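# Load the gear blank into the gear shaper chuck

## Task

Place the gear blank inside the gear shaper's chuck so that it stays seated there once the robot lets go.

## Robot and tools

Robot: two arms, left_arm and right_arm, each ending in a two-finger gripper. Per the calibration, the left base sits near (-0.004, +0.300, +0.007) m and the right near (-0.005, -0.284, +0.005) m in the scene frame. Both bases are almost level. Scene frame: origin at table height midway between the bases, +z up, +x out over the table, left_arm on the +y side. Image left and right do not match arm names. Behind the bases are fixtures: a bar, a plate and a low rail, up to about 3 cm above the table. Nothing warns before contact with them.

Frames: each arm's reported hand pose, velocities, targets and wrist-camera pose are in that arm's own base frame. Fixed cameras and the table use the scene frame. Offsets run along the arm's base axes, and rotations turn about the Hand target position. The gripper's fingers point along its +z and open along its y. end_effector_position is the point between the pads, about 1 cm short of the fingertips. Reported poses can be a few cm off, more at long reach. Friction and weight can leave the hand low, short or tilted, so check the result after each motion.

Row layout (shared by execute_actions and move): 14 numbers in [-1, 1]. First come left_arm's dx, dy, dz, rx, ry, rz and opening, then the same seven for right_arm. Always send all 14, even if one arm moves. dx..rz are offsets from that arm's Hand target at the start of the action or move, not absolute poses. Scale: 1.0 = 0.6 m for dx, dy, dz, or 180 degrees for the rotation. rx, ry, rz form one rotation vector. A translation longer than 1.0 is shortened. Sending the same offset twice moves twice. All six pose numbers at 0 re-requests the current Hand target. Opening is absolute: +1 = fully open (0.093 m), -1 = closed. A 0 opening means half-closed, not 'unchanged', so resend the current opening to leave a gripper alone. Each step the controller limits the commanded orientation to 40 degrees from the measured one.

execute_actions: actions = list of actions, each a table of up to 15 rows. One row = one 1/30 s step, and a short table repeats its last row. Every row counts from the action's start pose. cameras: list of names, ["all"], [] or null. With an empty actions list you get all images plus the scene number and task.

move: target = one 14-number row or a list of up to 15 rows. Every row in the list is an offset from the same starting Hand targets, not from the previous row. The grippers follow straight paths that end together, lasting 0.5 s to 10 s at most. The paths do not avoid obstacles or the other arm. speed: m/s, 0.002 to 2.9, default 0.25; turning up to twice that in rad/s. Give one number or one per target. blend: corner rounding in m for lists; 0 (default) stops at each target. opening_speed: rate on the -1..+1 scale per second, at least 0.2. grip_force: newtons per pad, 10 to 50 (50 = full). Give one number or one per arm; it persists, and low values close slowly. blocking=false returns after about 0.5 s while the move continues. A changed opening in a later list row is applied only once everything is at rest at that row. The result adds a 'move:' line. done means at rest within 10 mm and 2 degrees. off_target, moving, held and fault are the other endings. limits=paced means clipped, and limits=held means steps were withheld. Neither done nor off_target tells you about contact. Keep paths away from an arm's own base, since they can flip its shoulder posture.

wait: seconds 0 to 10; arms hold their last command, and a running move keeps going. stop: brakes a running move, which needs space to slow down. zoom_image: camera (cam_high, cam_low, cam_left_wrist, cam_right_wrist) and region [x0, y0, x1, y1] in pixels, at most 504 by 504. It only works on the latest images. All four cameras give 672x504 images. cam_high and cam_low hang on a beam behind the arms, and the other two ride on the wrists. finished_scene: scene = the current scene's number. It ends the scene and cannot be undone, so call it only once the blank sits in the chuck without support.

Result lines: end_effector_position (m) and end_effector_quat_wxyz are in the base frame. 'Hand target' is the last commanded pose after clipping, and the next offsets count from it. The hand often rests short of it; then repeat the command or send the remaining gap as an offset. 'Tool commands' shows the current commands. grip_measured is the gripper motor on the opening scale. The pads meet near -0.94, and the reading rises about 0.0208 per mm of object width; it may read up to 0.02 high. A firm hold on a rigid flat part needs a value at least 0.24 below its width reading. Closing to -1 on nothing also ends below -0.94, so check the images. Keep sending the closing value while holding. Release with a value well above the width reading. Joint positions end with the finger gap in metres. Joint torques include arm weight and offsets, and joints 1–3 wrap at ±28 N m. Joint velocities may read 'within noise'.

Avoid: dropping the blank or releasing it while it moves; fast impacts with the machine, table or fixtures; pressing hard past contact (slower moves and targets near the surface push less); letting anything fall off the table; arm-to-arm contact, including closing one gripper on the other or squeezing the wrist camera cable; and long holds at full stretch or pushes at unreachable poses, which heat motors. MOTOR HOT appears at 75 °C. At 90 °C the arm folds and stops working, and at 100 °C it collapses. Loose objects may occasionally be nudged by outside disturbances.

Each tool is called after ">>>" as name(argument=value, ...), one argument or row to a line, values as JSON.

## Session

>>> execute_actions(
  actions=[],
)

Scene clock: 0.00 s.
left_arm: end_effector_position=(+0.1357, -0.1450, +0.2470) grip_measured=+1.000 end_effector_quat_wxyz=(+0.451, +0.173, +0.863, -0.149) | right_arm: end_effector_position=(+0.3322, +0.0189, +0.1339) grip_measured=+1.000 end_effector_quat_wxyz=(+0.660, +0.188, +0.705, -0.178)
Joint positions: left_arm=[-1.396 0.625 0.902 -1.078 -0.699 -0.707 0.093] | right_arm=[0.504 1.58 0.254 1.2 1.025 0.105 0.093]
Joint velocities: within noise
Joint torques (N m): no reading
Heat: left arm: 37 °C; right arm: 38 °C.
Hand target: left_arm +0.1354, -0.1462, +0.2483; +0.450, +0.174, +0.863, -0.150 | right_arm +0.3346, +0.0203, +0.1397; +0.666, +0.193, +0.699, -0.172
Tool commands: left_gripper/opening=+1.0 right_gripper/opening=+1.0
camera_calibration:
cam_left_wrist: T_world_to_cam=[[-0.424755, -0.898294, 0.112482, -0.0996512], [-0.799041, 0.313584, -0.513029, 0.317691], [0.425578, -0.307789, -0.85097, 0.195006], [0, 0, 0, 1]] pos_world=[0.128531, -0.129118, 0.340138]
cam_right_wrist: T_world_to_cam=[[-0.506865, -0.861783, 0.0204348, 0.180937], [-0.430316, 0.232411, -0.872246, 0.291773], [0.746938, -0.450905, -0.48864, -0.090544], [0, 0, 0, 1]] pos_world=[0.284896, 0.0472899, 0.206557]

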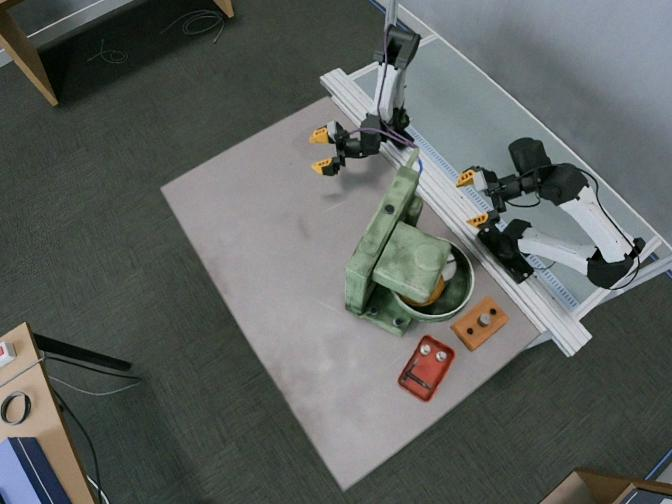

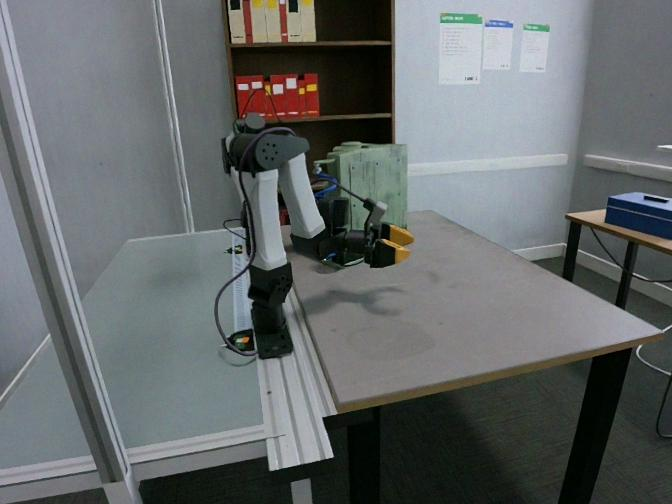

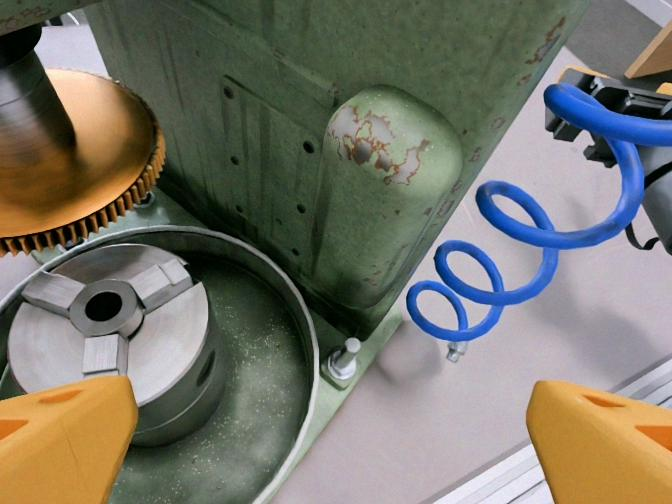

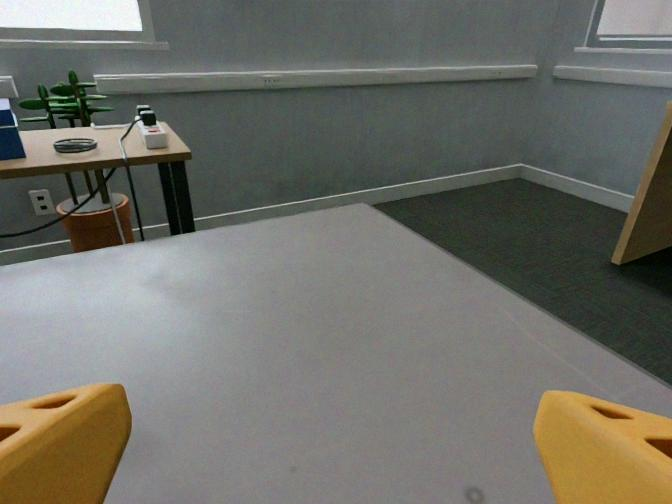

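>>> move(
  target=[
    [0,0.02,0.085,0,0,0,0.2,0,0,0,0,0,0,1],
    [0.041,0.277,0.05,0.0454,0.0141,0.2849,0.2,0,0,0,0,0,0,1],
    [0.0743,0.397,-0.12,0.0454,0.0141,0.2849,0.2,0,0,0,0,0,0,1],
  ],
  speed=0.35,
  blend=[0.03,0.05,0],
  cameras=["cam_left_wrist"],
)

Scene clock: 50.13 s.
left_arm: end_effector_position=(+0.1784, +0.0917, +0.1761) grip_measured=+0.202 end_effector_quat_wxyz=(+0.440, -0.195, +0.869, +0.116) | right_arm: end_effector_position=(+0.3322, +0.0189, +0.1339) grip_measured=+1.000 end_effector_quat_wxyz=(+0.660, +0.188, +0.705, -0.178)
Joint positions: left_arm=[0.467 0.385 0.577 -0.82 -0.009 0.031 0.055] | right_arm=[0.504 1.58 0.254 1.2 1.025 0.105 0.093]
Joint torques (N m): left_arm=[0.79 2.33 6.38 2.51 0.07 0.16] | right_arm=[-0.21 -5.64 6.42 1.92 0.08 0.04]
Heat: left arm: 40 °C; right arm: 40 °C.
Hand target: left_arm +0.1800, +0.0920, +0.1764; +0.439, -0.189, +0.871, +0.115 | right_arm +0.3346, +0.0203, +0.1397; +0.666, +0.193, +0.699, -0.172
Off the commanded pose: left_arm 0.002 m, 1 deg | right_arm 0.006 m, 1 deg.
move: done; blend cut to 0.0262 m at target 1
camera_calibration:
cam_left_wrist: T_world_to_cam=[[0.448728, -0.893483, -0.0181801, 0.00584202], [-0.787506, -0.385723, -0.48068, 0.297583], [0.422467, 0.230011, -0.876708, 0.145199], [0, 0, 0, 1]] pos_world=[0.170386, 0.0866072, 0.270445]
Images, in order (width x height): cam_left_wrist 672x504.

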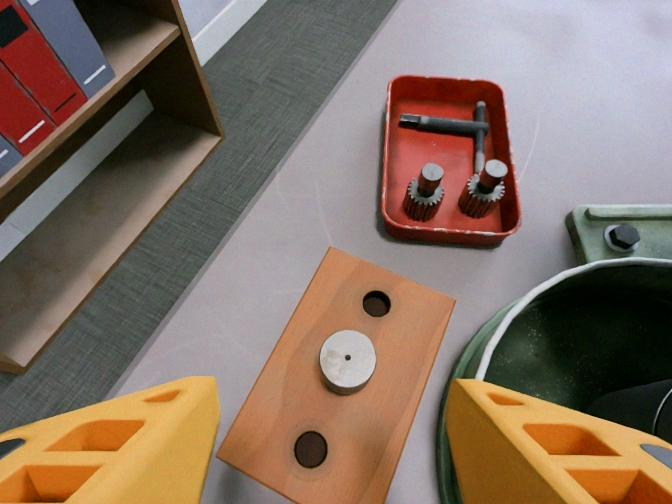

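>>> move(
  target=[
    [0.0555,0.025,-0.10,0,0,0,0.0,0,0,0,0,0,0,1],
    [0.0555,0.025,-0.165,0,0,0,0.0,0,0,0,0,0,0,1],
  ],
  speed=0.2,
  blend=[0.01,0],
  cameras=["cam_left_wrist"],
)

Scene clock: 59.70 s.
left_arm: end_effector_position=(+0.2137, +0.1082, +0.0830) grip_measured=+0.002 end_effector_quat_wxyz=(+0.444, -0.192, +0.867, +0.116) | right_arm: end_effector_position=(+0.3322, +0.0189, +0.1339) grip_measured=+1.000 end_effector_quat_wxyz=(+0.660, +0.188, +0.705, -0.178)
Joint positions: left_arm=[0.463 0.517 0.195 -0.295 -0.008 0.031 0.045] | right_arm=[0.504 1.58 0.254 1.2 1.025 0.105 0.093]
Joint torques (N m): left_arm=[-0.39 0.92 5.78 2.51 -0.05 0.08] | right_arm=[-0.24 -5.67 6.39 1.91 0.09 0.04]
Heat: left arm: 40 °C; right arm: 41 °C.
Hand target: left_arm +0.2133, +0.1070, +0.0773; +0.439, -0.189, +0.871, +0.115 | right_arm +0.3346, +0.0203, +0.1397; +0.666, +0.193, +0.699, -0.172
Off the commanded pose: left_arm 0.006 m, 1 deg | right_arm 0.006 m, 1 deg.
move: done
camera_calibration:
cam_left_wrist: T_world_to_cam=[[0.444516, -0.89559, -0.0180092, 0.00419826], [-0.785007, -0.379788, -0.489414, 0.286609], [0.431474, 0.23169, -0.871866, 0.0423028], [0, 0, 0, 1]] pos_world=[0.204871, 0.10281, 0.177229]
Images, in order (width x height): cam_left_wrist 672x504.

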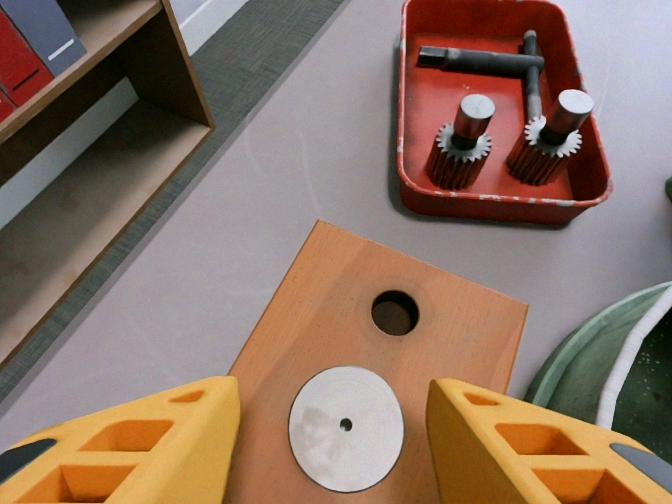

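>>> move(
  target=[
    [-0.0007,-0.0055,-0.036,0,0,0,0.0,0,0,0,0,0,0,1],
  ],
  speed=0.08,
  cameras=["cam_left_wrist"],
)

Scene clock: 67.73 s.
left_arm: end_effector_position=(+0.2140, +0.1045, +0.0615) grip_measured=+0.002 end_effector_quat_wxyz=(+0.444, -0.185, +0.869, +0.117) | right_arm: end_effector_position=(+0.3322, +0.0189, +0.1339) grip_measured=+1.000 end_effector_quat_wxyz=(+0.660, +0.188, +0.705, -0.178)
Joint positions: left_arm=[0.437 0.532 0.11 -0.196 -0.025 0.031 0.045] | right_arm=[0.504 1.58 0.254 1.2 1.025 0.105 0.093]
Joint torques (N m): left_arm=[-0.53 0.92 5.65 2.54 -0.14 -0.08] | right_arm=[-0.23 -5.63 6.41 1.91 0.09 0.04]
Heat: left arm: 40 °C; right arm: 41 °C.
Hand target: left_arm +0.2129, +0.1037, +0.0557; +0.439, -0.189, +0.871, +0.115 | right_arm +0.3346, +0.0203, +0.1397; +0.666, +0.193, +0.699, -0.172
Off the commanded pose: left_arm 0.006 m, 1 deg | right_arm 0.006 m, 1 deg.
move: done
camera_calibration:
cam_left_wrist: T_world_to_cam=[[0.433103, -0.900925, -0.0274879, 0.00390985], [-0.791901, -0.365773, -0.488981, 0.274903], [0.430481, 0.233547, -0.871861, 0.0242109], [0, 0, 0, 1]] pos_world=[0.20558, 0.0984201, 0.155638]
Images, in order (width x height): cam_left_wrist 672x504.

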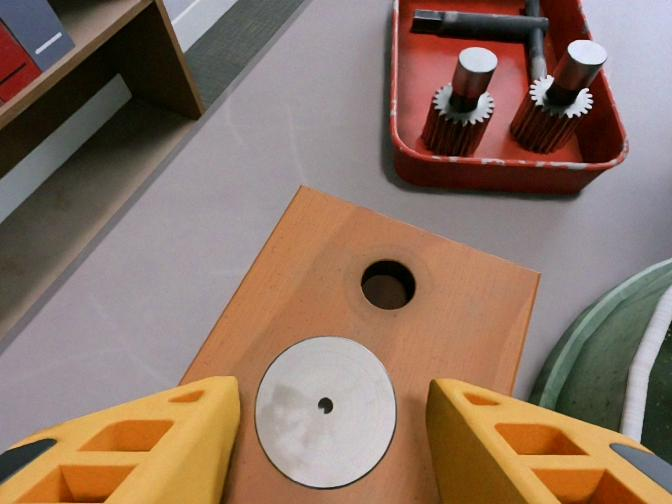

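>>> move(
  target=[
    [-0.0015,0.0058,-0.001,0,0,0,0.0,0,0,0,0,0,0,1],
    [-0.0015,0.0058,-0.001,0,0,0,-0.62,0,0,0,0,0,0,1],
  ],
  speed=0.05,
  cameras=["cam_left_wrist"],
)

Scene clock: 72.57 s.
left_arm: end_effector_position=(+0.2137, +0.1077, +0.0617) grip_measured=-0.550 end_effector_quat_wxyz=(+0.445, -0.191, +0.867, +0.117) | right_arm: end_effector_position=(+0.3322, +0.0189, +0.1339) grip_measured=+1.000 end_effector_quat_wxyz=(+0.660, +0.188, +0.705, -0.178)
Joint positions: left_arm=[0.457 0.54 0.11 -0.185 -0.014 0.031 0.019] | right_arm=[0.504 1.58 0.254 1.2 1.025 0.105 0.093]
Joint torques (N m): left_arm=[0.72 0.88 5.45 2.53 0.06 0.11] | right_arm=[-0.23 -5.61 6.42 1.92 0.08 0.03]
Heat: left arm: 40 °C; right arm: 41 °C.
Hand target: left_arm +0.2120, +0.1071, +0.0552; +0.439, -0.189, +0.871, +0.115 | right_arm +0.3346, +0.0203, +0.1397; +0.666, +0.193, +0.699, -0.172
Off the commanded pose: left_arm 0.007 m, 1 deg | right_arm 0.006 m, 1 deg.
move: done
camera_calibration:
cam_left_wrist: T_world_to_cam=[[0.443208, -0.896171, -0.0210825, 0.00385682], [-0.7854, -0.376874, -0.491032, 0.275799], [0.432103, 0.234188, -0.870886, 0.0234483], [0, 0, 0, 1]] pos_world=[0.204771, 0.101906, 0.155928]
Images, in order (width x height): cam_left_wrist 672x504.

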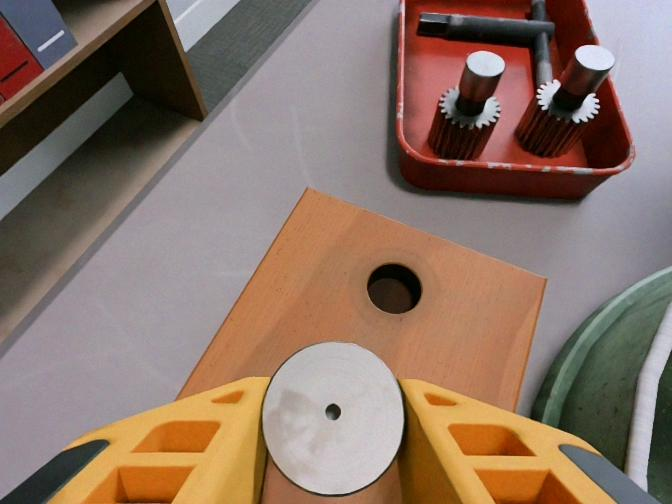

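>>> move(
  target=[
    [0.0,0.0,0.12,0,0,0,-0.62,0,0,0,0,0,0,1],
    [-0.065,-0.10,0.32,0.001,0,-0.1,-0.62,0,0,0,0,0,0,1],
    [-0.0583,-0.27,0.315,0.003,0,-0.2444,-0.62,0,0,0,0,0,0,1],
  ],
  speed=[0.12,0.25,0.25],
  blend=[0.01,0.04,0],
  cameras=["cam_left_wrist"],
)

Scene clock: 88.73 s.
left_arm: end_effector_position=(+0.1699, -0.0525, +0.2347) grip_measured=-0.544 end_effector_quat_wxyz=(+0.434, +0.159, +0.885, -0.050) | right_arm: end_effector_position=(+0.3322, +0.0189, +0.1339) grip_measured=+1.000 end_effector_quat_wxyz=(+0.660, +0.188, +0.705, -0.178)
Joint positions: left_arm=[-0.319 0.473 0.873 -1.066 -0.02 0.046 0.019] | right_arm=[0.504 1.58 0.254 1.2 1.025 0.105 0.093]
Joint torques (N m): left_arm=[-0.53 2.7 6.37 2.86 -0.11 -0.09] | right_arm=[-0.25 -5.64 6.42 1.91 0.1 0.03]
Heat: left arm: 40 °C; right arm: 42 °C.
Hand target: left_arm +0.1771, -0.0548, +0.2442; +0.451, +0.153, +0.878, -0.054 | right_arm +0.3346, +0.0203, +0.1397; +0.666, +0.193, +0.699, -0.172
Off the commanded pose: left_arm 0.012 m, 2 deg | right_arm 0.006 m, 1 deg.
move: off_target (left_arm)
camera_calibration:
cam_left_wrist: T_world_to_cam=[[-0.31625, -0.947947, -0.0371917, 0.0134619], [-0.843782, 0.298985, -0.44569, 0.300782], [0.43361, -0.109568, -0.894415, 0.217652], [0, 0, 0, 1]] pos_world=[0.163676, -0.0533206, 0.329227]
Images, in order (width x height): cam_left_wrist 672x504.

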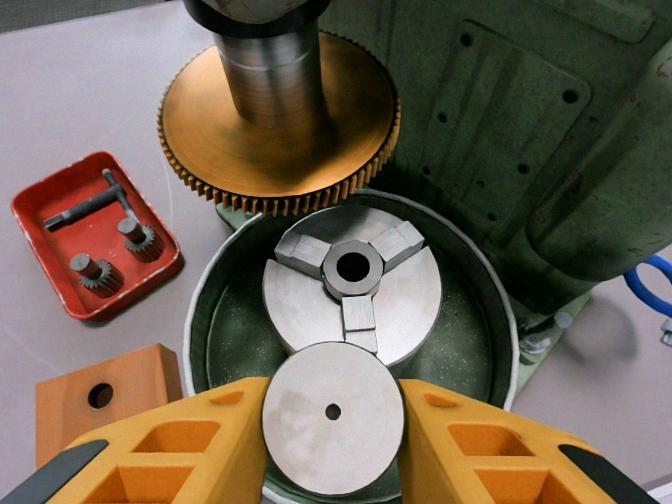

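>>> move(
  target=[
    [0.105,-0.0487,-0.068,0.0052,-0.0016,0,-0.62,0,0,0,0,0,0,1],
  ],
  speed=0.15,
  cameras=["cam_left_wrist"],
)

>>> zoom_image(
  camera="cam_left_wrist",
  region=[230, 300, 440, 504],
)

Scene clock: 112.20 s.
left_arm: end_effector_position=(+0.2342, -0.0812, +0.1999) grip_measured=-0.544 end_effector_quat_wxyz=(+0.440, +0.162, +0.882, -0.043) | right_arm: end_effector_position=(+0.3322, +0.0189, +0.1339) grip_measured=+1.000 end_effector_quat_wxyz=(+0.660, +0.188, +0.705, -0.178)
Joint positions: left_arm=[-0.397 0.674 0.713 -0.697 -0.094 0.013 0.019] | right_arm=[0.504 1.58 0.254 1.2 1.025 0.105 0.093]
Joint torques (N m): left_arm=[-0.57 0.5 6.02 2.88 -0.15 -0.08] | right_arm=[-0.24 -5.65 6.38 1.91 0.09 0.04]
Heat: left arm: 41 °C; right arm: 43 °C.
Hand target: left_arm +0.2400, -0.0840, +0.2033; +0.452, +0.156, +0.877, -0.046 | right_arm +0.3346, +0.0203, +0.1397; +0.666, +0.193, +0.699, -0.172
Off the commanded pose: left_arm 0.007 m, 2 deg | right_arm 0.006 m, 1 deg.
move: done
camera_calibration:
cam_left_wrist: T_world_to_cam=[[-0.315633, -0.947229, -0.0559725, 0.00900175], [-0.836688, 0.305653, -0.454456, 0.348701], [0.447582, -0.0966099, -0.889009, 0.152253], [0, 0, 0, 1]] pos_world=[0.226449, -0.0833457, 0.294328]
Images, in order (width x height): cam_left_wrist 672x504.

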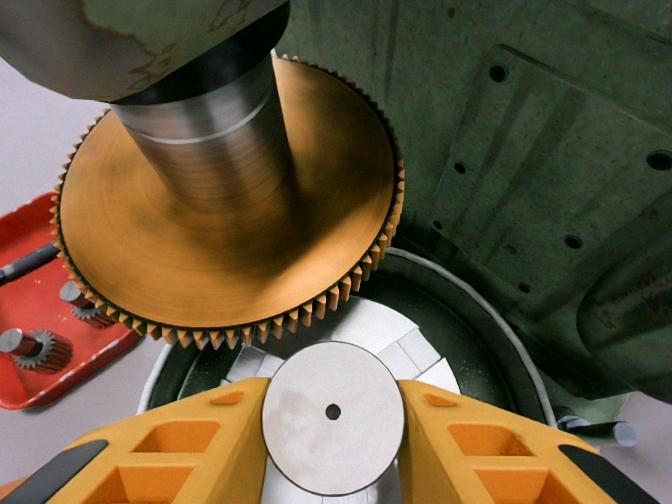

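Scaled by 2.400 from the camera's 672x504 image, which has a finer 960x720 frame.

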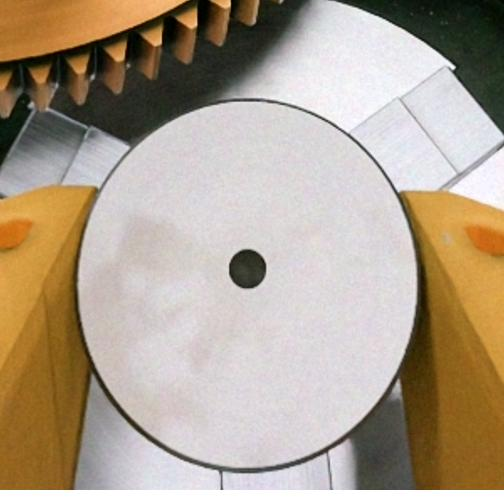

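>>> move(
  target=[
    [0.011,-0.006,-0.028,0,0,0,-0.62,0,0,0,0,0,0,1],
  ],
  speed=0.06,
  cameras=["cam_left_wrist"],
)

>>> zoom_image(
  camera="cam_left_wrist",
  region=[230, 300, 440, 504],
)

Scene clock: 124.20 s.
left_arm: end_effector_position=(+0.2415, -0.0844, +0.1828) grip_measured=-0.544 end_effector_quat_wxyz=(+0.439, +0.162, +0.883, -0.041) | right_arm: end_effector_position=(+0.3322, +0.0189, +0.1339) grip_measured=+1.000 end_effector_quat_wxyz=(+0.660, +0.188, +0.705, -0.178)
Joint positions: left_arm=[-0.402 0.695 0.649 -0.616 -0.1 0.01 0.019] | right_arm=[0.504 1.58 0.254 1.2 1.025 0.105 0.093]
Joint torques (N m): left_arm=[-0.7 -0.16 6.02 2.88 -0.14 -0.08] | right_arm=[-0.23 -5.64 6.42 1.91 0.09 0.03]
Heat: left arm: 42 °C; right arm: 43 °C.
Hand target: left_arm +0.2466, -0.0877, +0.1864; +0.452, +0.156, +0.877, -0.046 | right_arm +0.3346, +0.0203, +0.1397; +0.666, +0.193, +0.699, -0.172
Off the commanded pose: left_arm 0.007 m, 2 deg | right_arm 0.006 m, 1 deg.
move: done
camera_calibration:
cam_left_wrist: T_world_to_cam=[[-0.313728, -0.94777, -0.0575113, 0.00705593], [-0.838421, 0.304943, -0.45173, 0.347953], [0.445674, -0.0935016, -0.890299, 0.13439], [0, 0, 0, 1]] pos_world=[0.23405, -0.0868525, 0.277234]
Images, in order (width x height): cam_left_wrist 672x504.

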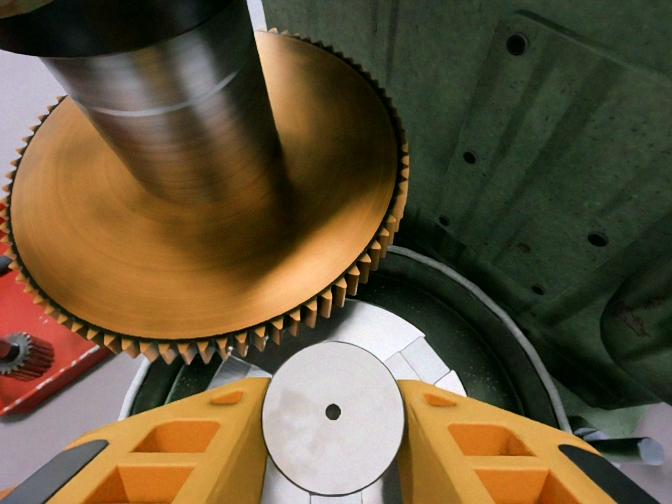

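Scaled by 2.400 from the camera's 672x504 image, which has a finer 960x720 frame.

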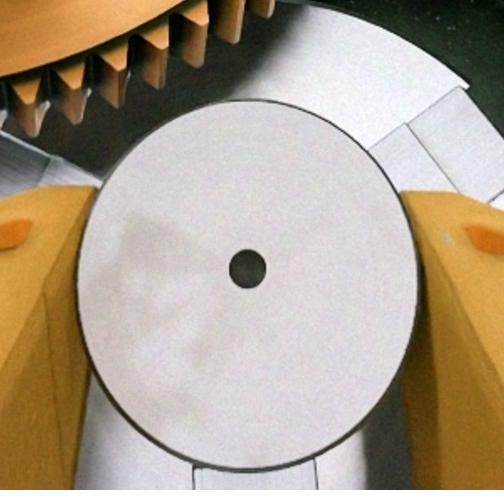

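>>> move(
  target=[
    [-0.002,0.001,-0.02,0,0,0,-0.62,0,0,0,0,0,0,1],
    [-0.005,0.001,-0.04,0.003,0.012,0.05,-0.62,0,0,0,0,0,0,1],
    [-0.008,0.003,-0.05,0.005,0.02,-0.05,-0.62,0,0,0,0,0,0,1],
    [-0.004,-0.003,-0.05,0.005,0.02,0.05,-0.62,0,0,0,0,0,0,1],
    [-0.012,0.0,-0.05,0.005,0.02,-0.05,-0.62,0,0,0,0,0,0,1],
    [-0.004,0.003,-0.05,0.005,0.02,0.05,-0.62,0,0,0,0,0,0,1],
    [-0.006,0.0,-0.05,0.005,0.02,0.0,-0.62,0,0,0,0,0,0,1],
  ],
  speed=[0.05,0.12,0.16,0.16,0.16,0.16,0.16],
  blend=0.001,
  cameras=["cam_left_wrist"],
)

>>> zoom_image(
  camera="cam_left_wrist",
  region=[230, 300, 440, 504],
)

Scene clock: 152.53 s.
left_arm: end_effector_position=(+0.2537, -0.0914, +0.1793) grip_measured=-0.544 end_effector_quat_wxyz=(+0.462, +0.145, +0.873, -0.052) | right_arm: end_effector_position=(+0.3322, +0.0189, +0.1339) grip_measured=+1.000 end_effector_quat_wxyz=(+0.660, +0.188, +0.705, -0.178)
Joint positions: left_arm=[-0.418 0.715 0.596 -0.489 -0.117 -0.028 0.019] | right_arm=[0.504 1.58 0.254 1.2 1.025 0.105 0.093]
Joint torques (N m): left_arm=[0.8 -0.09 5.16 1.72 0.07 0.15] | right_arm=[-0.25 -5.64 6.41 1.91 0.09 0.04]
Heat: left arm: 42 °C; right arm: 44 °C.
Hand target: left_arm +0.2431, -0.0877, +0.1565; +0.423, +0.158, +0.891, -0.044 | right_arm +0.3346, +0.0203, +0.1397; +0.666, +0.193, +0.699, -0.172
Off the commanded pose: left_arm 0.025 m, 5 deg | right_arm 0.006 m, 1 deg.
move: off_target (left_arm)
camera_calibration:
cam_left_wrist: T_world_to_cam=[[-0.29332, -0.955496, -0.0314743, -0.00640207], [-0.822556, 0.269014, -0.501032, 0.360253], [0.487201, -0.121073, -0.864856, 0.107557], [0, 0, 0, 1]] pos_world=[0.242048, -0.0900078, 0.273318]
Images, in order (width x height): cam_left_wrist 672x504.

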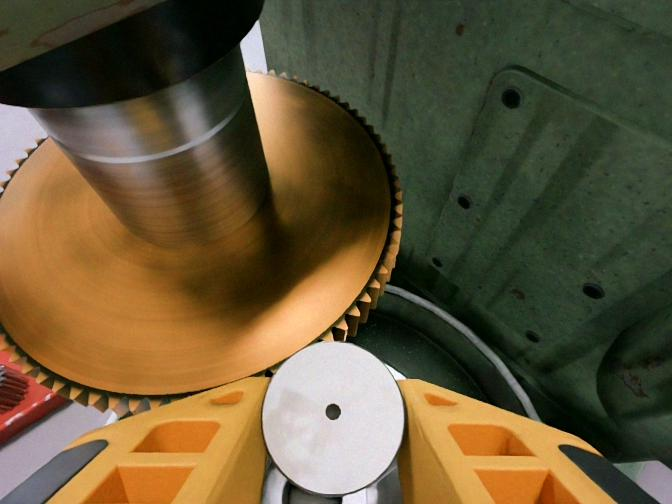

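Scaled by 2.400 from the camera's 672x504 image, which has a finer 960x720 frame.

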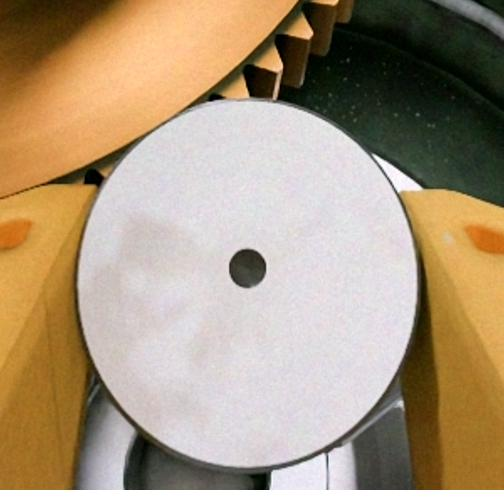

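>>> move(
  target=[
    [0.01,-0.004,0.05,0.003,0.012,0,-0.62,0,0,0,0,0,0,1],
    [-0.0085,0.0095,0.055,0.003,0.012,0,-0.62,0,0,0,0,0,0,1],
  ],
  speed=0.06,
  blend=0.003,
  cameras=["cam_left_wrist"],
)

>>> zoom_image(
  camera="cam_left_wrist",
  region=[230, 300, 440, 504],
)

Scene clock: 161.97 s.
left_arm: end_effector_position=(+0.2404, -0.0822, +0.1817) grip_measured=-0.544 end_effector_quat_wxyz=(+0.405, +0.153, +0.901, -0.041) | right_arm: end_effector_position=(+0.3322, +0.0189, +0.1339) grip_measured=+1.000 end_effector_quat_wxyz=(+0.660, +0.188, +0.705, -0.178)
Joint positions: left_arm=[-0.389 0.752 0.712 -0.696 -0.089 -0.013 0.019] | right_arm=[0.504 1.58 0.254 1.2 1.025 0.105 0.093]
Joint torques (N m): left_arm=[0.61 -1.29 8.98 1.93 0.04 0.16] | right_arm=[-0.23 -5.64 6.42 1.91 0.09 0.04]
Heat: left arm: 41 °C; right arm: 44 °C.
Hand target: left_arm +0.2379, -0.0820, +0.1895; +0.405, +0.160, +0.899, -0.043 | right_arm +0.3346, +0.0203, +0.1397; +0.666, +0.193, +0.699, -0.172
Off the commanded pose: left_arm 0.008 m, 1 deg | right_arm 0.006 m, 1 deg.
move: done
camera_calibration:
cam_left_wrist: T_world_to_cam=[[-0.298613, -0.953565, -0.0393005, 0.0013487], [-0.87615, 0.290233, -0.384871, 0.34153], [0.378405, -0.0804944, -0.922133, 0.157172], [0, 0, 0, 1]] pos_world=[0.24016, -0.0851857, 0.276432]
Images, in order (width x height): cam_left_wrist 672x504.

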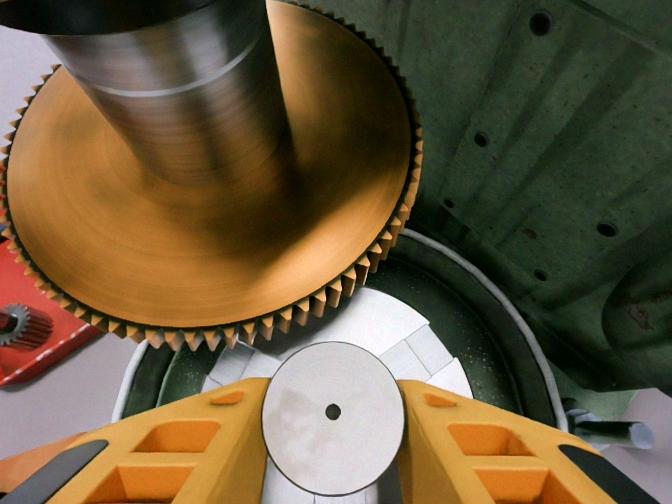

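Scaled by 2.400 from the camera's 672x504 image, which has a finer 960x720 frame.

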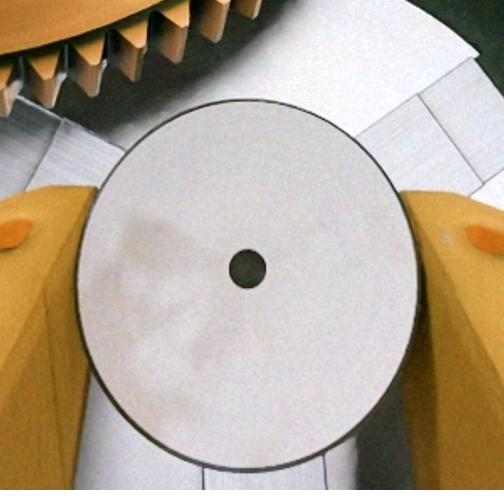

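>>> move(
  target=[
    [0.001,-0.006,0.0,-0.008,-0.026,0,-0.62,0,0,0,0,0,0,1],
    [0.001,-0.006,-0.008,-0.008,-0.026,0,-0.62,0,0,0,0,0,0,1],
  ],
  speed=0.05,
  blend=0.001,
  cameras=["cam_left_wrist"],
)

>>> zoom_image(
  camera="cam_left_wrist",
  region=[230, 300, 440, 504],
)

Scene clock: 171.47 s.
left_arm: end_effector_position=(+0.2361, -0.0839, +0.1824) grip_measured=-0.544 end_effector_quat_wxyz=(+0.432, +0.156, +0.887, -0.047) | right_arm: end_effector_position=(+0.3322, +0.0189, +0.1339) grip_measured=+1.000 end_effector_quat_wxyz=(+0.660, +0.188, +0.705, -0.178)
Joint positions: left_arm=[-0.407 0.681 0.655 -0.649 -0.097 -0.013 0.019] | right_arm=[0.504 1.58 0.254 1.2 1.025 0.105 0.093]
Joint torques (N m): left_arm=[-0.65 -0.92 5.67 2.7 -0.15 0.02] | right_arm=[-0.24 -5.65 6.41 1.91 0.09 0.04]
Heat: left arm: 42 °C; right arm: 44 °C.
Hand target: left_arm +0.2386, -0.0856, +0.1847; +0.444, +0.156, +0.881, -0.048 | right_arm +0.3346, +0.0203, +0.1397; +0.666, +0.193, +0.699, -0.172
Off the commanded pose: left_arm 0.004 m, 1 deg | right_arm 0.006 m, 1 deg.
move: done
camera_calibration:
cam_left_wrist: T_world_to_cam=[[-0.308121, -0.950538, -0.0392177, 0.00085506], [-0.848106, 0.293127, -0.441353, 0.342392], [0.431019, -0.10273, -0.896476, 0.140313], [0, 0, 0, 1]] pos_world=[0.230171, -0.0851373, 0.276937]
Images, in order (width x height): cam_left_wrist 672x504.

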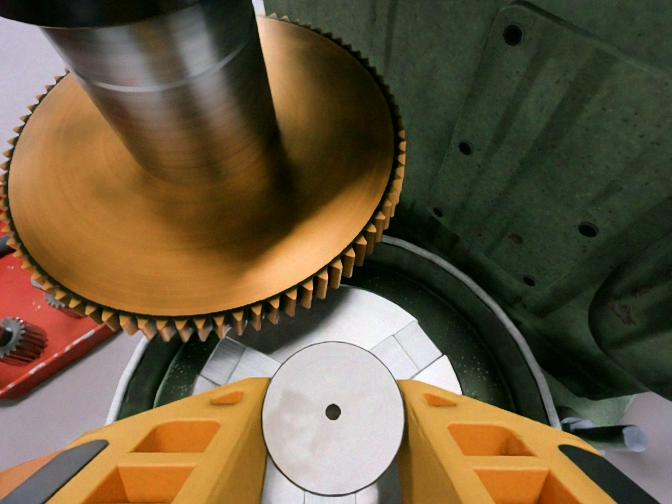

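Scaled by 2.400 from the camera's 672x504 image, which has a finer 960x720 frame.

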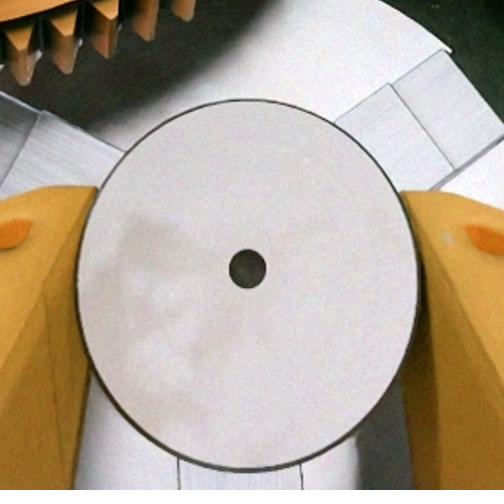

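>>> move(
  target=[
    [0.0128,0.0005,-0.002,0.0024,-0.0083,0,-0.62,0,0,0,0,0,0,1],
  ],
  speed=0.04,
  cameras=["cam_left_wrist"],
)

>>> zoom_image(
  camera="cam_left_wrist",
  region=[230, 300, 440, 504],
)

Scene clock: 183.03 s.
left_arm: end_effector_position=(+0.2411, -0.0858, +0.1824) grip_measured=-0.544 end_effector_quat_wxyz=(+0.445, +0.157, +0.880, -0.048) | right_arm: end_effector_position=(+0.3322, +0.0189, +0.1339) grip_measured=+1.000 end_effector_quat_wxyz=(+0.660, +0.188, +0.705, -0.178)
Joint positions: left_arm=[-0.407 0.681 0.633 -0.598 -0.099 -0.005 0.019] | right_arm=[0.504 1.58 0.254 1.2 1.025 0.105 0.093]
Joint torques (N m): left_arm=[0.55 0.14 5.85 2.81 -0.15 0.14] | right_arm=[-0.23 -5.65 6.42 1.91 0.08 0.04]
Heat: left arm: 43 °C; right arm: 44 °C.
Hand target: left_arm +0.2462, -0.0853, +0.1835; +0.455, +0.158, +0.876, -0.042 | right_arm +0.3346, +0.0203, +0.1397; +0.666, +0.193, +0.699, -0.172
Off the commanded pose: left_arm 0.005 m, 1 deg | right_arm 0.006 m, 1 deg.
move: done
camera_calibration:
cam_left_wrist: T_world_to_cam=[[-0.310091, -0.949681, -0.0441531, 0.00215346], [-0.834186, 0.29407, -0.466537, 0.34855], [0.456045, -0.107837, -0.883399, 0.129148], [0, 0, 0, 1]] pos_world=[0.232526, -0.0865261, 0.276795]
Images, in order (width x height): cam_left_wrist 672x504.

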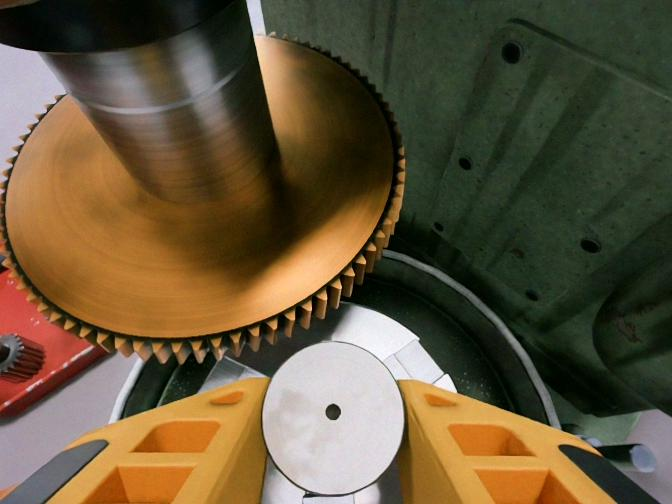

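Scaled by 2.400 from the camera's 672x504 image, which has a finer 960x720 frame.

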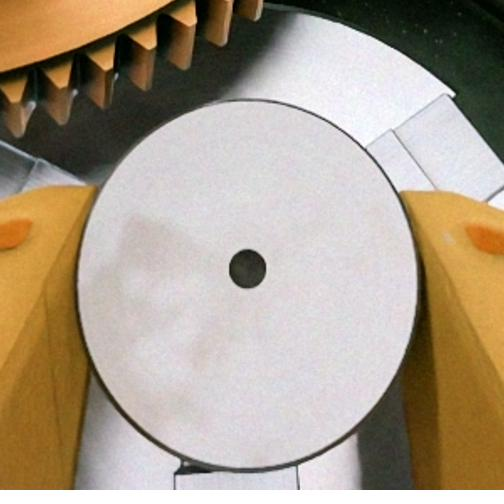

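>>> move(
  target=[
    [0.0,0.009,-0.004,0.003,-0.0009,0,-0.62,0,0,0,0,0,0,1],
  ],
  speed=0.04,
  cameras=["cam_left_wrist"],
)

>>> zoom_image(
  camera="cam_left_wrist",
  region=[230, 300, 440, 504],
)

Scene clock: 192.50 s.
left_arm: end_effector_position=(+0.2451, -0.0803, +0.1823) grip_measured=-0.544 end_effector_quat_wxyz=(+0.451, +0.156, +0.878, -0.039) | right_arm: end_effector_position=(+0.3322, +0.0189, +0.1339) grip_measured=+1.000 end_effector_quat_wxyz=(+0.660, +0.188, +0.705, -0.178)
Joint positions: left_arm=[-0.376 0.681 0.624 -0.578 -0.092 0.022 0.019] | right_arm=[0.504 1.58 0.254 1.2 1.025 0.105 0.093]
Joint torques (N m): left_arm=[0.76 -0.81 5.59 2.64 0 0.16] | right_arm=[-0.25 -5.65 6.41 1.91 0.09 0.04]
Heat: left arm: 44 °C; right arm: 45 °C.
Hand target: left_arm +0.2462, -0.0799, +0.1810; +0.455, +0.161, +0.875, -0.038 | right_arm +0.3346, +0.0203, +0.1397; +0.666, +0.193, +0.699, -0.172
Off the commanded pose: left_arm 0.002 m, 1 deg | right_arm 0.006 m, 1 deg.
move: done
camera_calibration:
cam_left_wrist: T_world_to_cam=[[-0.300762, -0.951809, -0.0600219, 0.00903775], [-0.830083, 0.292247, -0.474925, 0.35058], [0.469579, -0.0930161, -0.877977, 0.124663], [0, 0, 0, 1]] pos_world=[0.23519, -0.0822582, 0.276493]
Images, in order (width x height): cam_left_wrist 672x504.

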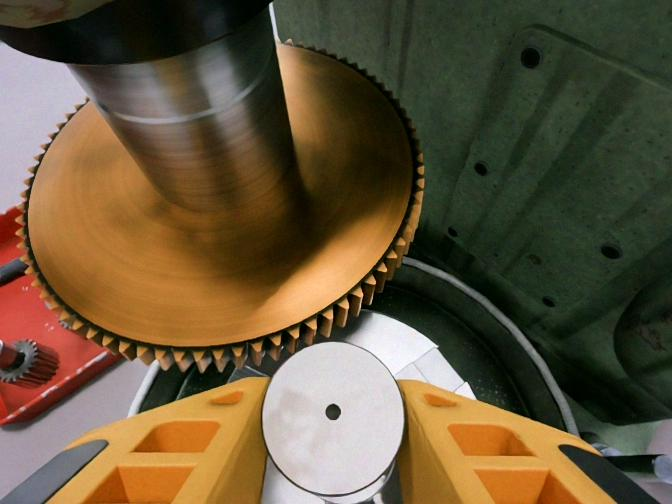

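Scaled by 2.400 from the camera's 672x504 image, which has a finer 960x720 frame.

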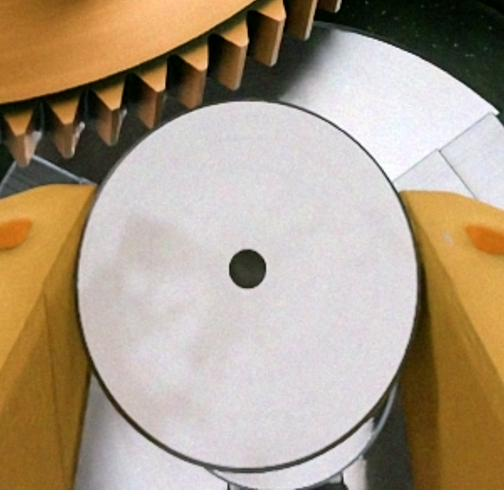

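>>> zoom_image(
  camera="cam_left_wrist",
  region=[290, 430, 420, 504],
)

Scaled by 3.877 from the camera's 672x504 image, which has a finer 960x720 frame.

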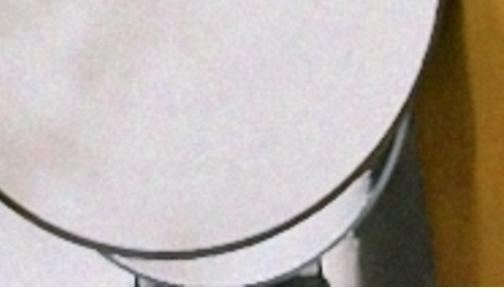

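>>> move(
  target=[
    [-0.0125,-0.0035,0.002,0,0,0,-0.62,0,0,0,0,0,0,1],
    [-0.0125,-0.0035,-0.012,0.0,0.004,0,-0.62,0,0,0,0,0,0,1],
  ],
  speed=0.04,
  blend=0.001,
  cameras=["cam_left_wrist"],
)

>>> zoom_image(
  camera="cam_left_wrist",
  region=[230, 300, 440, 504],
)

Scene clock: 213.83 s.
left_arm: end_effector_position=(+0.2399, -0.0828, +0.1793) grip_measured=-0.544 end_effector_quat_wxyz=(+0.453, +0.164, +0.875, -0.041) | right_arm: end_effector_position=(+0.3322, +0.0189, +0.1339) grip_measured=+1.000 end_effector_quat_wxyz=(+0.660, +0.188, +0.705, -0.178)
Joint positions: left_arm=[-0.4 0.654 0.604 -0.581 -0.101 0.022 0.019] | right_arm=[0.504 1.58 0.254 1.2 1.025 0.105 0.093]
Joint torques (N m): left_arm=[-0.38 -0.62 5.3 2.46 -0.17 -0.06] | right_arm=[-0.24 -5.64 6.42 1.91 0.08 0.04]
Heat: left arm: 46 °C; right arm: 45 °C.
Hand target: left_arm +0.2387, -0.0820, +0.1739; +0.450, +0.160, +0.878, -0.039 | right_arm +0.3346, +0.0203, +0.1397; +0.666, +0.193, +0.699, -0.172
Off the commanded pose: left_arm 0.006 m, 1 deg | right_arm 0.006 m, 1 deg.
move: done
camera_calibration:
cam_left_wrist: T_world_to_cam=[[-0.315439, -0.946672, -0.0656552, 0.00980259], [-0.822438, 0.307246, -0.478743, 0.345682], [0.473385, -0.097017, -0.875497, 0.122507], [0, 0, 0, 1]] pos_world=[0.229401, -0.0850442, 0.273391]
Images, in order (width x height): cam_left_wrist 672x504.

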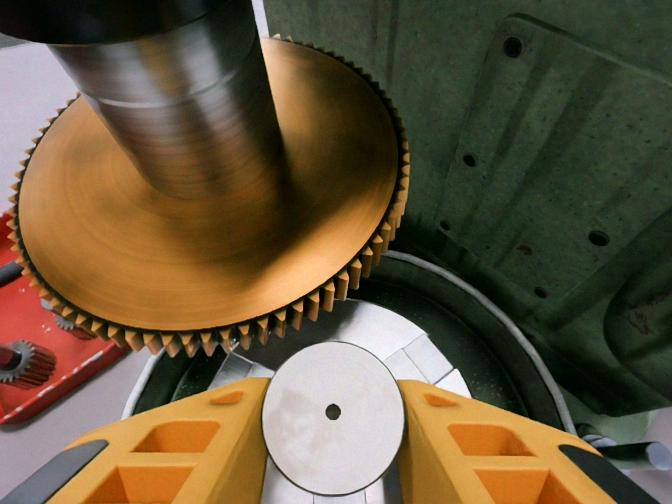

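Scaled by 2.400 from the camera's 672x504 image, which has a finer 960x720 frame.

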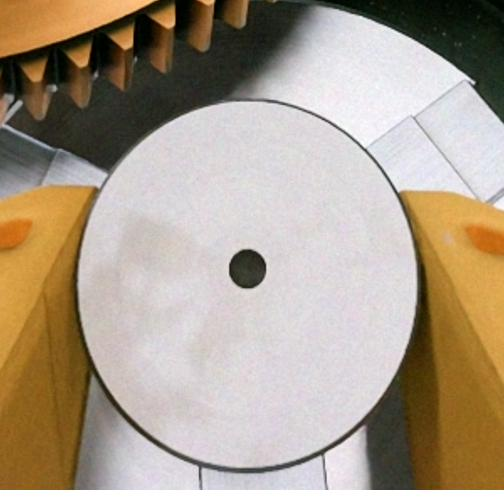

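>>> move(
  target=[
    [0,0,0.004,0,0,0,-0.3,0,0,0,0,0,0,1],
  ],
  speed=0.03,
  opening_speed=0.5,
  cameras=["cam_left_wrist"],
)

>>> zoom_image(
  camera="cam_left_wrist",
  region=[230, 300, 440, 504],
)

Scene clock: 222.60 s.
left_arm: end_effector_position=(+0.2399, -0.0826, +0.1792) grip_measured=-0.302 end_effector_quat_wxyz=(+0.453, +0.164, +0.876, -0.040) | right_arm: end_effector_position=(+0.3322, +0.0189, +0.1339) grip_measured=+1.000 end_effector_quat_wxyz=(+0.660, +0.188, +0.705, -0.178)
Joint positions: left_arm=[-0.4 0.654 0.604 -0.581 -0.102 0.022 0.031] | right_arm=[0.504 1.58 0.254 1.2 1.025 0.105 0.093]
Joint torques (N m): left_arm=[-0.39 -0.5 6.08 2.38 -0.16 -0.06] | right_arm=[-0.24 -5.67 6.39 1.91 0.09 0.04]
Heat: left arm: 46 °C; right arm: 45 °C.
Hand target: left_arm +0.2387, -0.0820, +0.1762; +0.449, +0.160, +0.878, -0.039 | right_arm +0.3346, +0.0203, +0.1397; +0.666, +0.193, +0.699, -0.172
Off the commanded pose: left_arm 0.003 m, 1 deg | right_arm 0.006 m, 1 deg.
move: done
camera_calibration:
cam_left_wrist: T_world_to_cam=[[-0.314554, -0.946919, -0.0663341, 0.0098561], [-0.822773, 0.30683, -0.478435, 0.345609], [0.473393, -0.0959157, -0.875614, 0.122642], [0, 0, 0, 1]] pos_world=[0.2294, -0.0849467, 0.273392]
Images, in order (width x height): cam_left_wrist 672x504.

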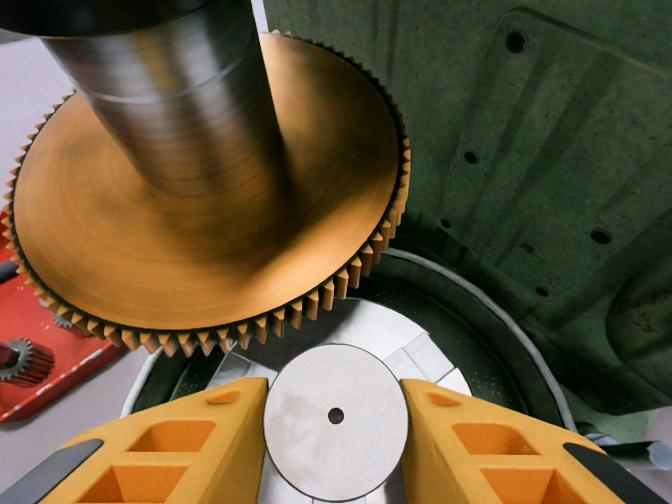

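Scaled by 2.400 from the camera's 672x504 image, which has a finer 960x720 frame.

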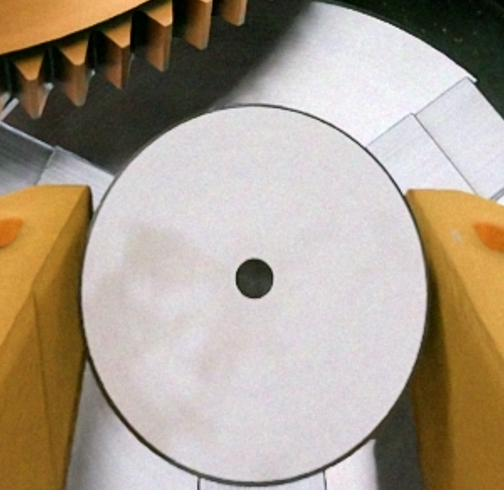

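>>> move(
  target=[
    [0,0,0.0,0,0,0,-0.1,0,0,0,0,0,0,1],
    [-0.0945,0.028,0.012,0,0,0,0,0,0,0,0,0,0,1],
    [-0.0945,0.028,0.012,-0.032,-0.106,0,0,0,0,0,0,0,0,1],
  ],
  speed=0.15,
  blend=[0,0.01,0],
  cameras=["cam_left_wrist"],
)

>>> zoom_image(
  camera="cam_left_wrist",
  region=[240, 200, 440, 400],
)

Scene clock: 232.20 s.
left_arm: end_effector_position=(+0.1812, -0.0647, +0.1856) grip_measured=-0.002 end_effector_quat_wxyz=(+0.594, +0.141, +0.790, -0.058) | right_arm: end_effector_position=(+0.3322, +0.0189, +0.1339) grip_measured=+1.000 end_effector_quat_wxyz=(+0.660, +0.188, +0.705, -0.178)
Joint positions: left_arm=[-0.684 -0.001 0.366 -0.684 -0.392 -0.044 0.045] | right_arm=[0.504 1.58 0.254 1.2 1.025 0.105 0.093]
Joint torques (N m): left_arm=[-0.49 1.81 4.63 2.72 -0.18 0.06] | right_arm=[-0.24 -5.65 6.42 1.91 0.09 0.03]
Heat: left arm: 45 °C; right arm: 45 °C.
Hand target: left_arm +0.1820, -0.0652, +0.1834; +0.596, +0.142, +0.788, -0.056 | right_arm +0.3346, +0.0203, +0.1397; +0.666, +0.193, +0.699, -0.172
Off the commanded pose: left_arm 0.002 m, 0 deg | right_arm 0.006 m, 1 deg.
move: done; blend cut to 0 m at target 2
camera_calibration:
cam_left_wrist: T_world_to_cam=[[-0.287322, -0.955764, -0.0629405, 0.0026534], [-0.628596, 0.237734, -0.740506, 0.303835], [0.722712, -0.1732, -0.669096, 0.0691874], [0, 0, 0, 1]] pos_world=[0.141749, -0.0577126, 0.271452]
Images, in order (width x height): cam_left_wrist 672x504.

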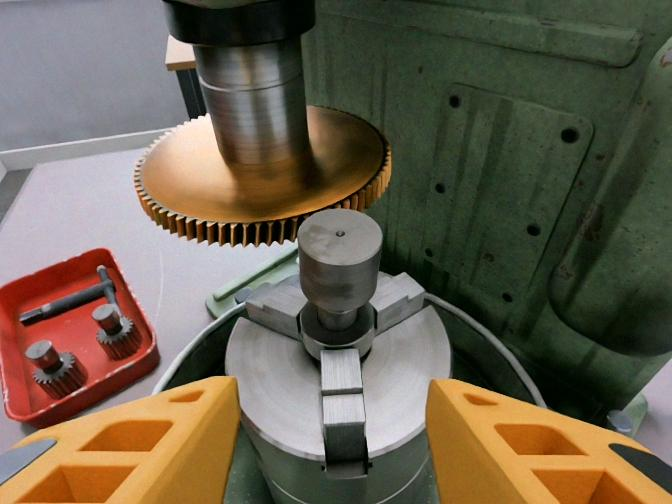

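Scaled by 2.520 from the camera's 672x504 image, which has a finer 960x720 frame.

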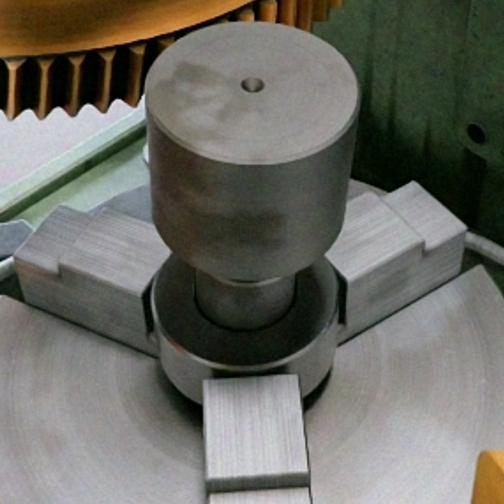

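>>> move(
  target=[
    [0.0925,-0.0282,-0.017,-0.0069,0.0021,0,0,0,0,0,0,0,0,1],
    [0.0925,-0.0282,-0.017,-0.0069,0.0021,0,-0.62,0,0,0,0,0,0,1],
  ],
  speed=0.08,
  cameras=["cam_left_wrist"],
)

Scene clock: 244.17 s.
left_arm: end_effector_position=(+0.2362, -0.0816, +0.1802) grip_measured=-0.552 end_effector_quat_wxyz=(+0.601, +0.128, +0.786, -0.068) | right_arm: end_effector_position=(+0.3322, +0.0189, +0.1339) grip_measured=+1.000 end_effector_quat_wxyz=(+0.660, +0.188, +0.705, -0.178)
Joint positions: left_arm=[-0.439 0.323 0.276 -0.228 -0.158 0.004 0.019] | right_arm=[0.504 1.58 0.254 1.2 1.025 0.105 0.093]
Joint torques (N m): left_arm=[0.75 1.98 5.61 2.79 0.04 0.14] | right_arm=[-0.24 -5.67 6.43 1.91 0.09 0.04]
Heat: left arm: 45 °C; right arm: 46 °C.
Hand target: left_arm +0.2375, -0.0821, +0.1733; +0.595, +0.135, +0.790, -0.065 | right_arm +0.3346, +0.0203, +0.1397; +0.666, +0.193, +0.699, -0.172
Off the commanded pose: left_arm 0.007 m, 1 deg | right_arm 0.006 m, 1 deg.
move: done
camera_calibration:
cam_left_wrist: T_world_to_cam=[[-0.279449, -0.959608, -0.0325775, -0.00564902], [-0.622214, 0.206828, -0.755031, 0.336948], [0.731271, -0.190723, -0.654879, 0.0168861], [0, 0, 0, 1]] pos_world=[0.195727, -0.0718907, 0.26528]
Images, in order (width x height): cam_left_wrist 672x504.

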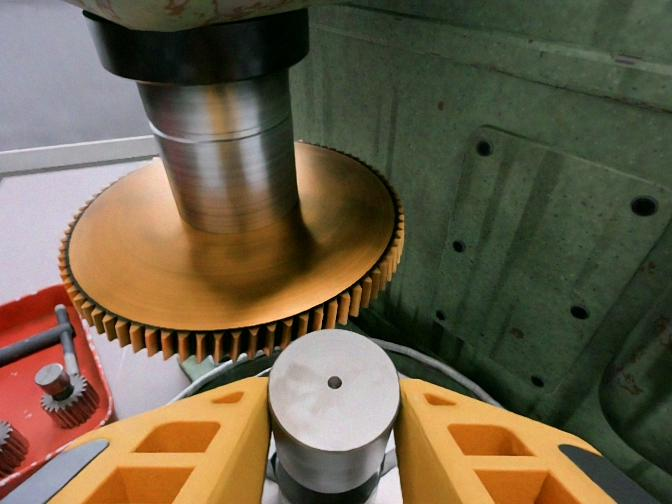

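>>> move(
  target=[
    [0,0,0,0,0,0,-0.2,0,0,0,0,0,0,1],
    [0.001,-0.001,-0.013,0,0,0,-0.2,0,0,0,0,0,0,1],
    [0.001,-0.001,-0.013,0,0,0,-0.62,0,0,0,0,0,0,1],
  ],
  speed=0.06,
  cameras=[],
)

Scene clock: 250.43 s.
left_arm: end_effector_position=(+0.2373, -0.0821, +0.1718) grip_measured=-0.551 end_effector_quat_wxyz=(+0.600, +0.129, +0.787, -0.068) | right_arm: end_effector_position=(+0.3322, +0.0189, +0.1339) grip_measured=+1.000 end_effector_quat_wxyz=(+0.660, +0.188, +0.705, -0.178)
Joint positions: left_arm=[-0.439 0.323 0.244 -0.2 -0.157 0.005 0.019] | right_arm=[0.504 1.58 0.254 1.2 1.025 0.105 0.093]
Joint torques (N m): left_arm=[0.47 1.68 5.75 2.79 0.02 0.13] | right_arm=[-0.23 -5.64 6.43 1.91 0.09 0.03]
Heat: left arm: 45 °C; right arm: 46 °C.
Hand target: left_arm +0.2381, -0.0827, +0.1656; +0.595, +0.135, +0.789, -0.065 | right_arm +0.3346, +0.0203, +0.1397; +0.666, +0.193, +0.699, -0.172
Off the commanded pose: left_arm 0.006 m, 1 deg | right_arm 0.006 m, 1 deg.
move: done
No camera images: "cameras" was empty.


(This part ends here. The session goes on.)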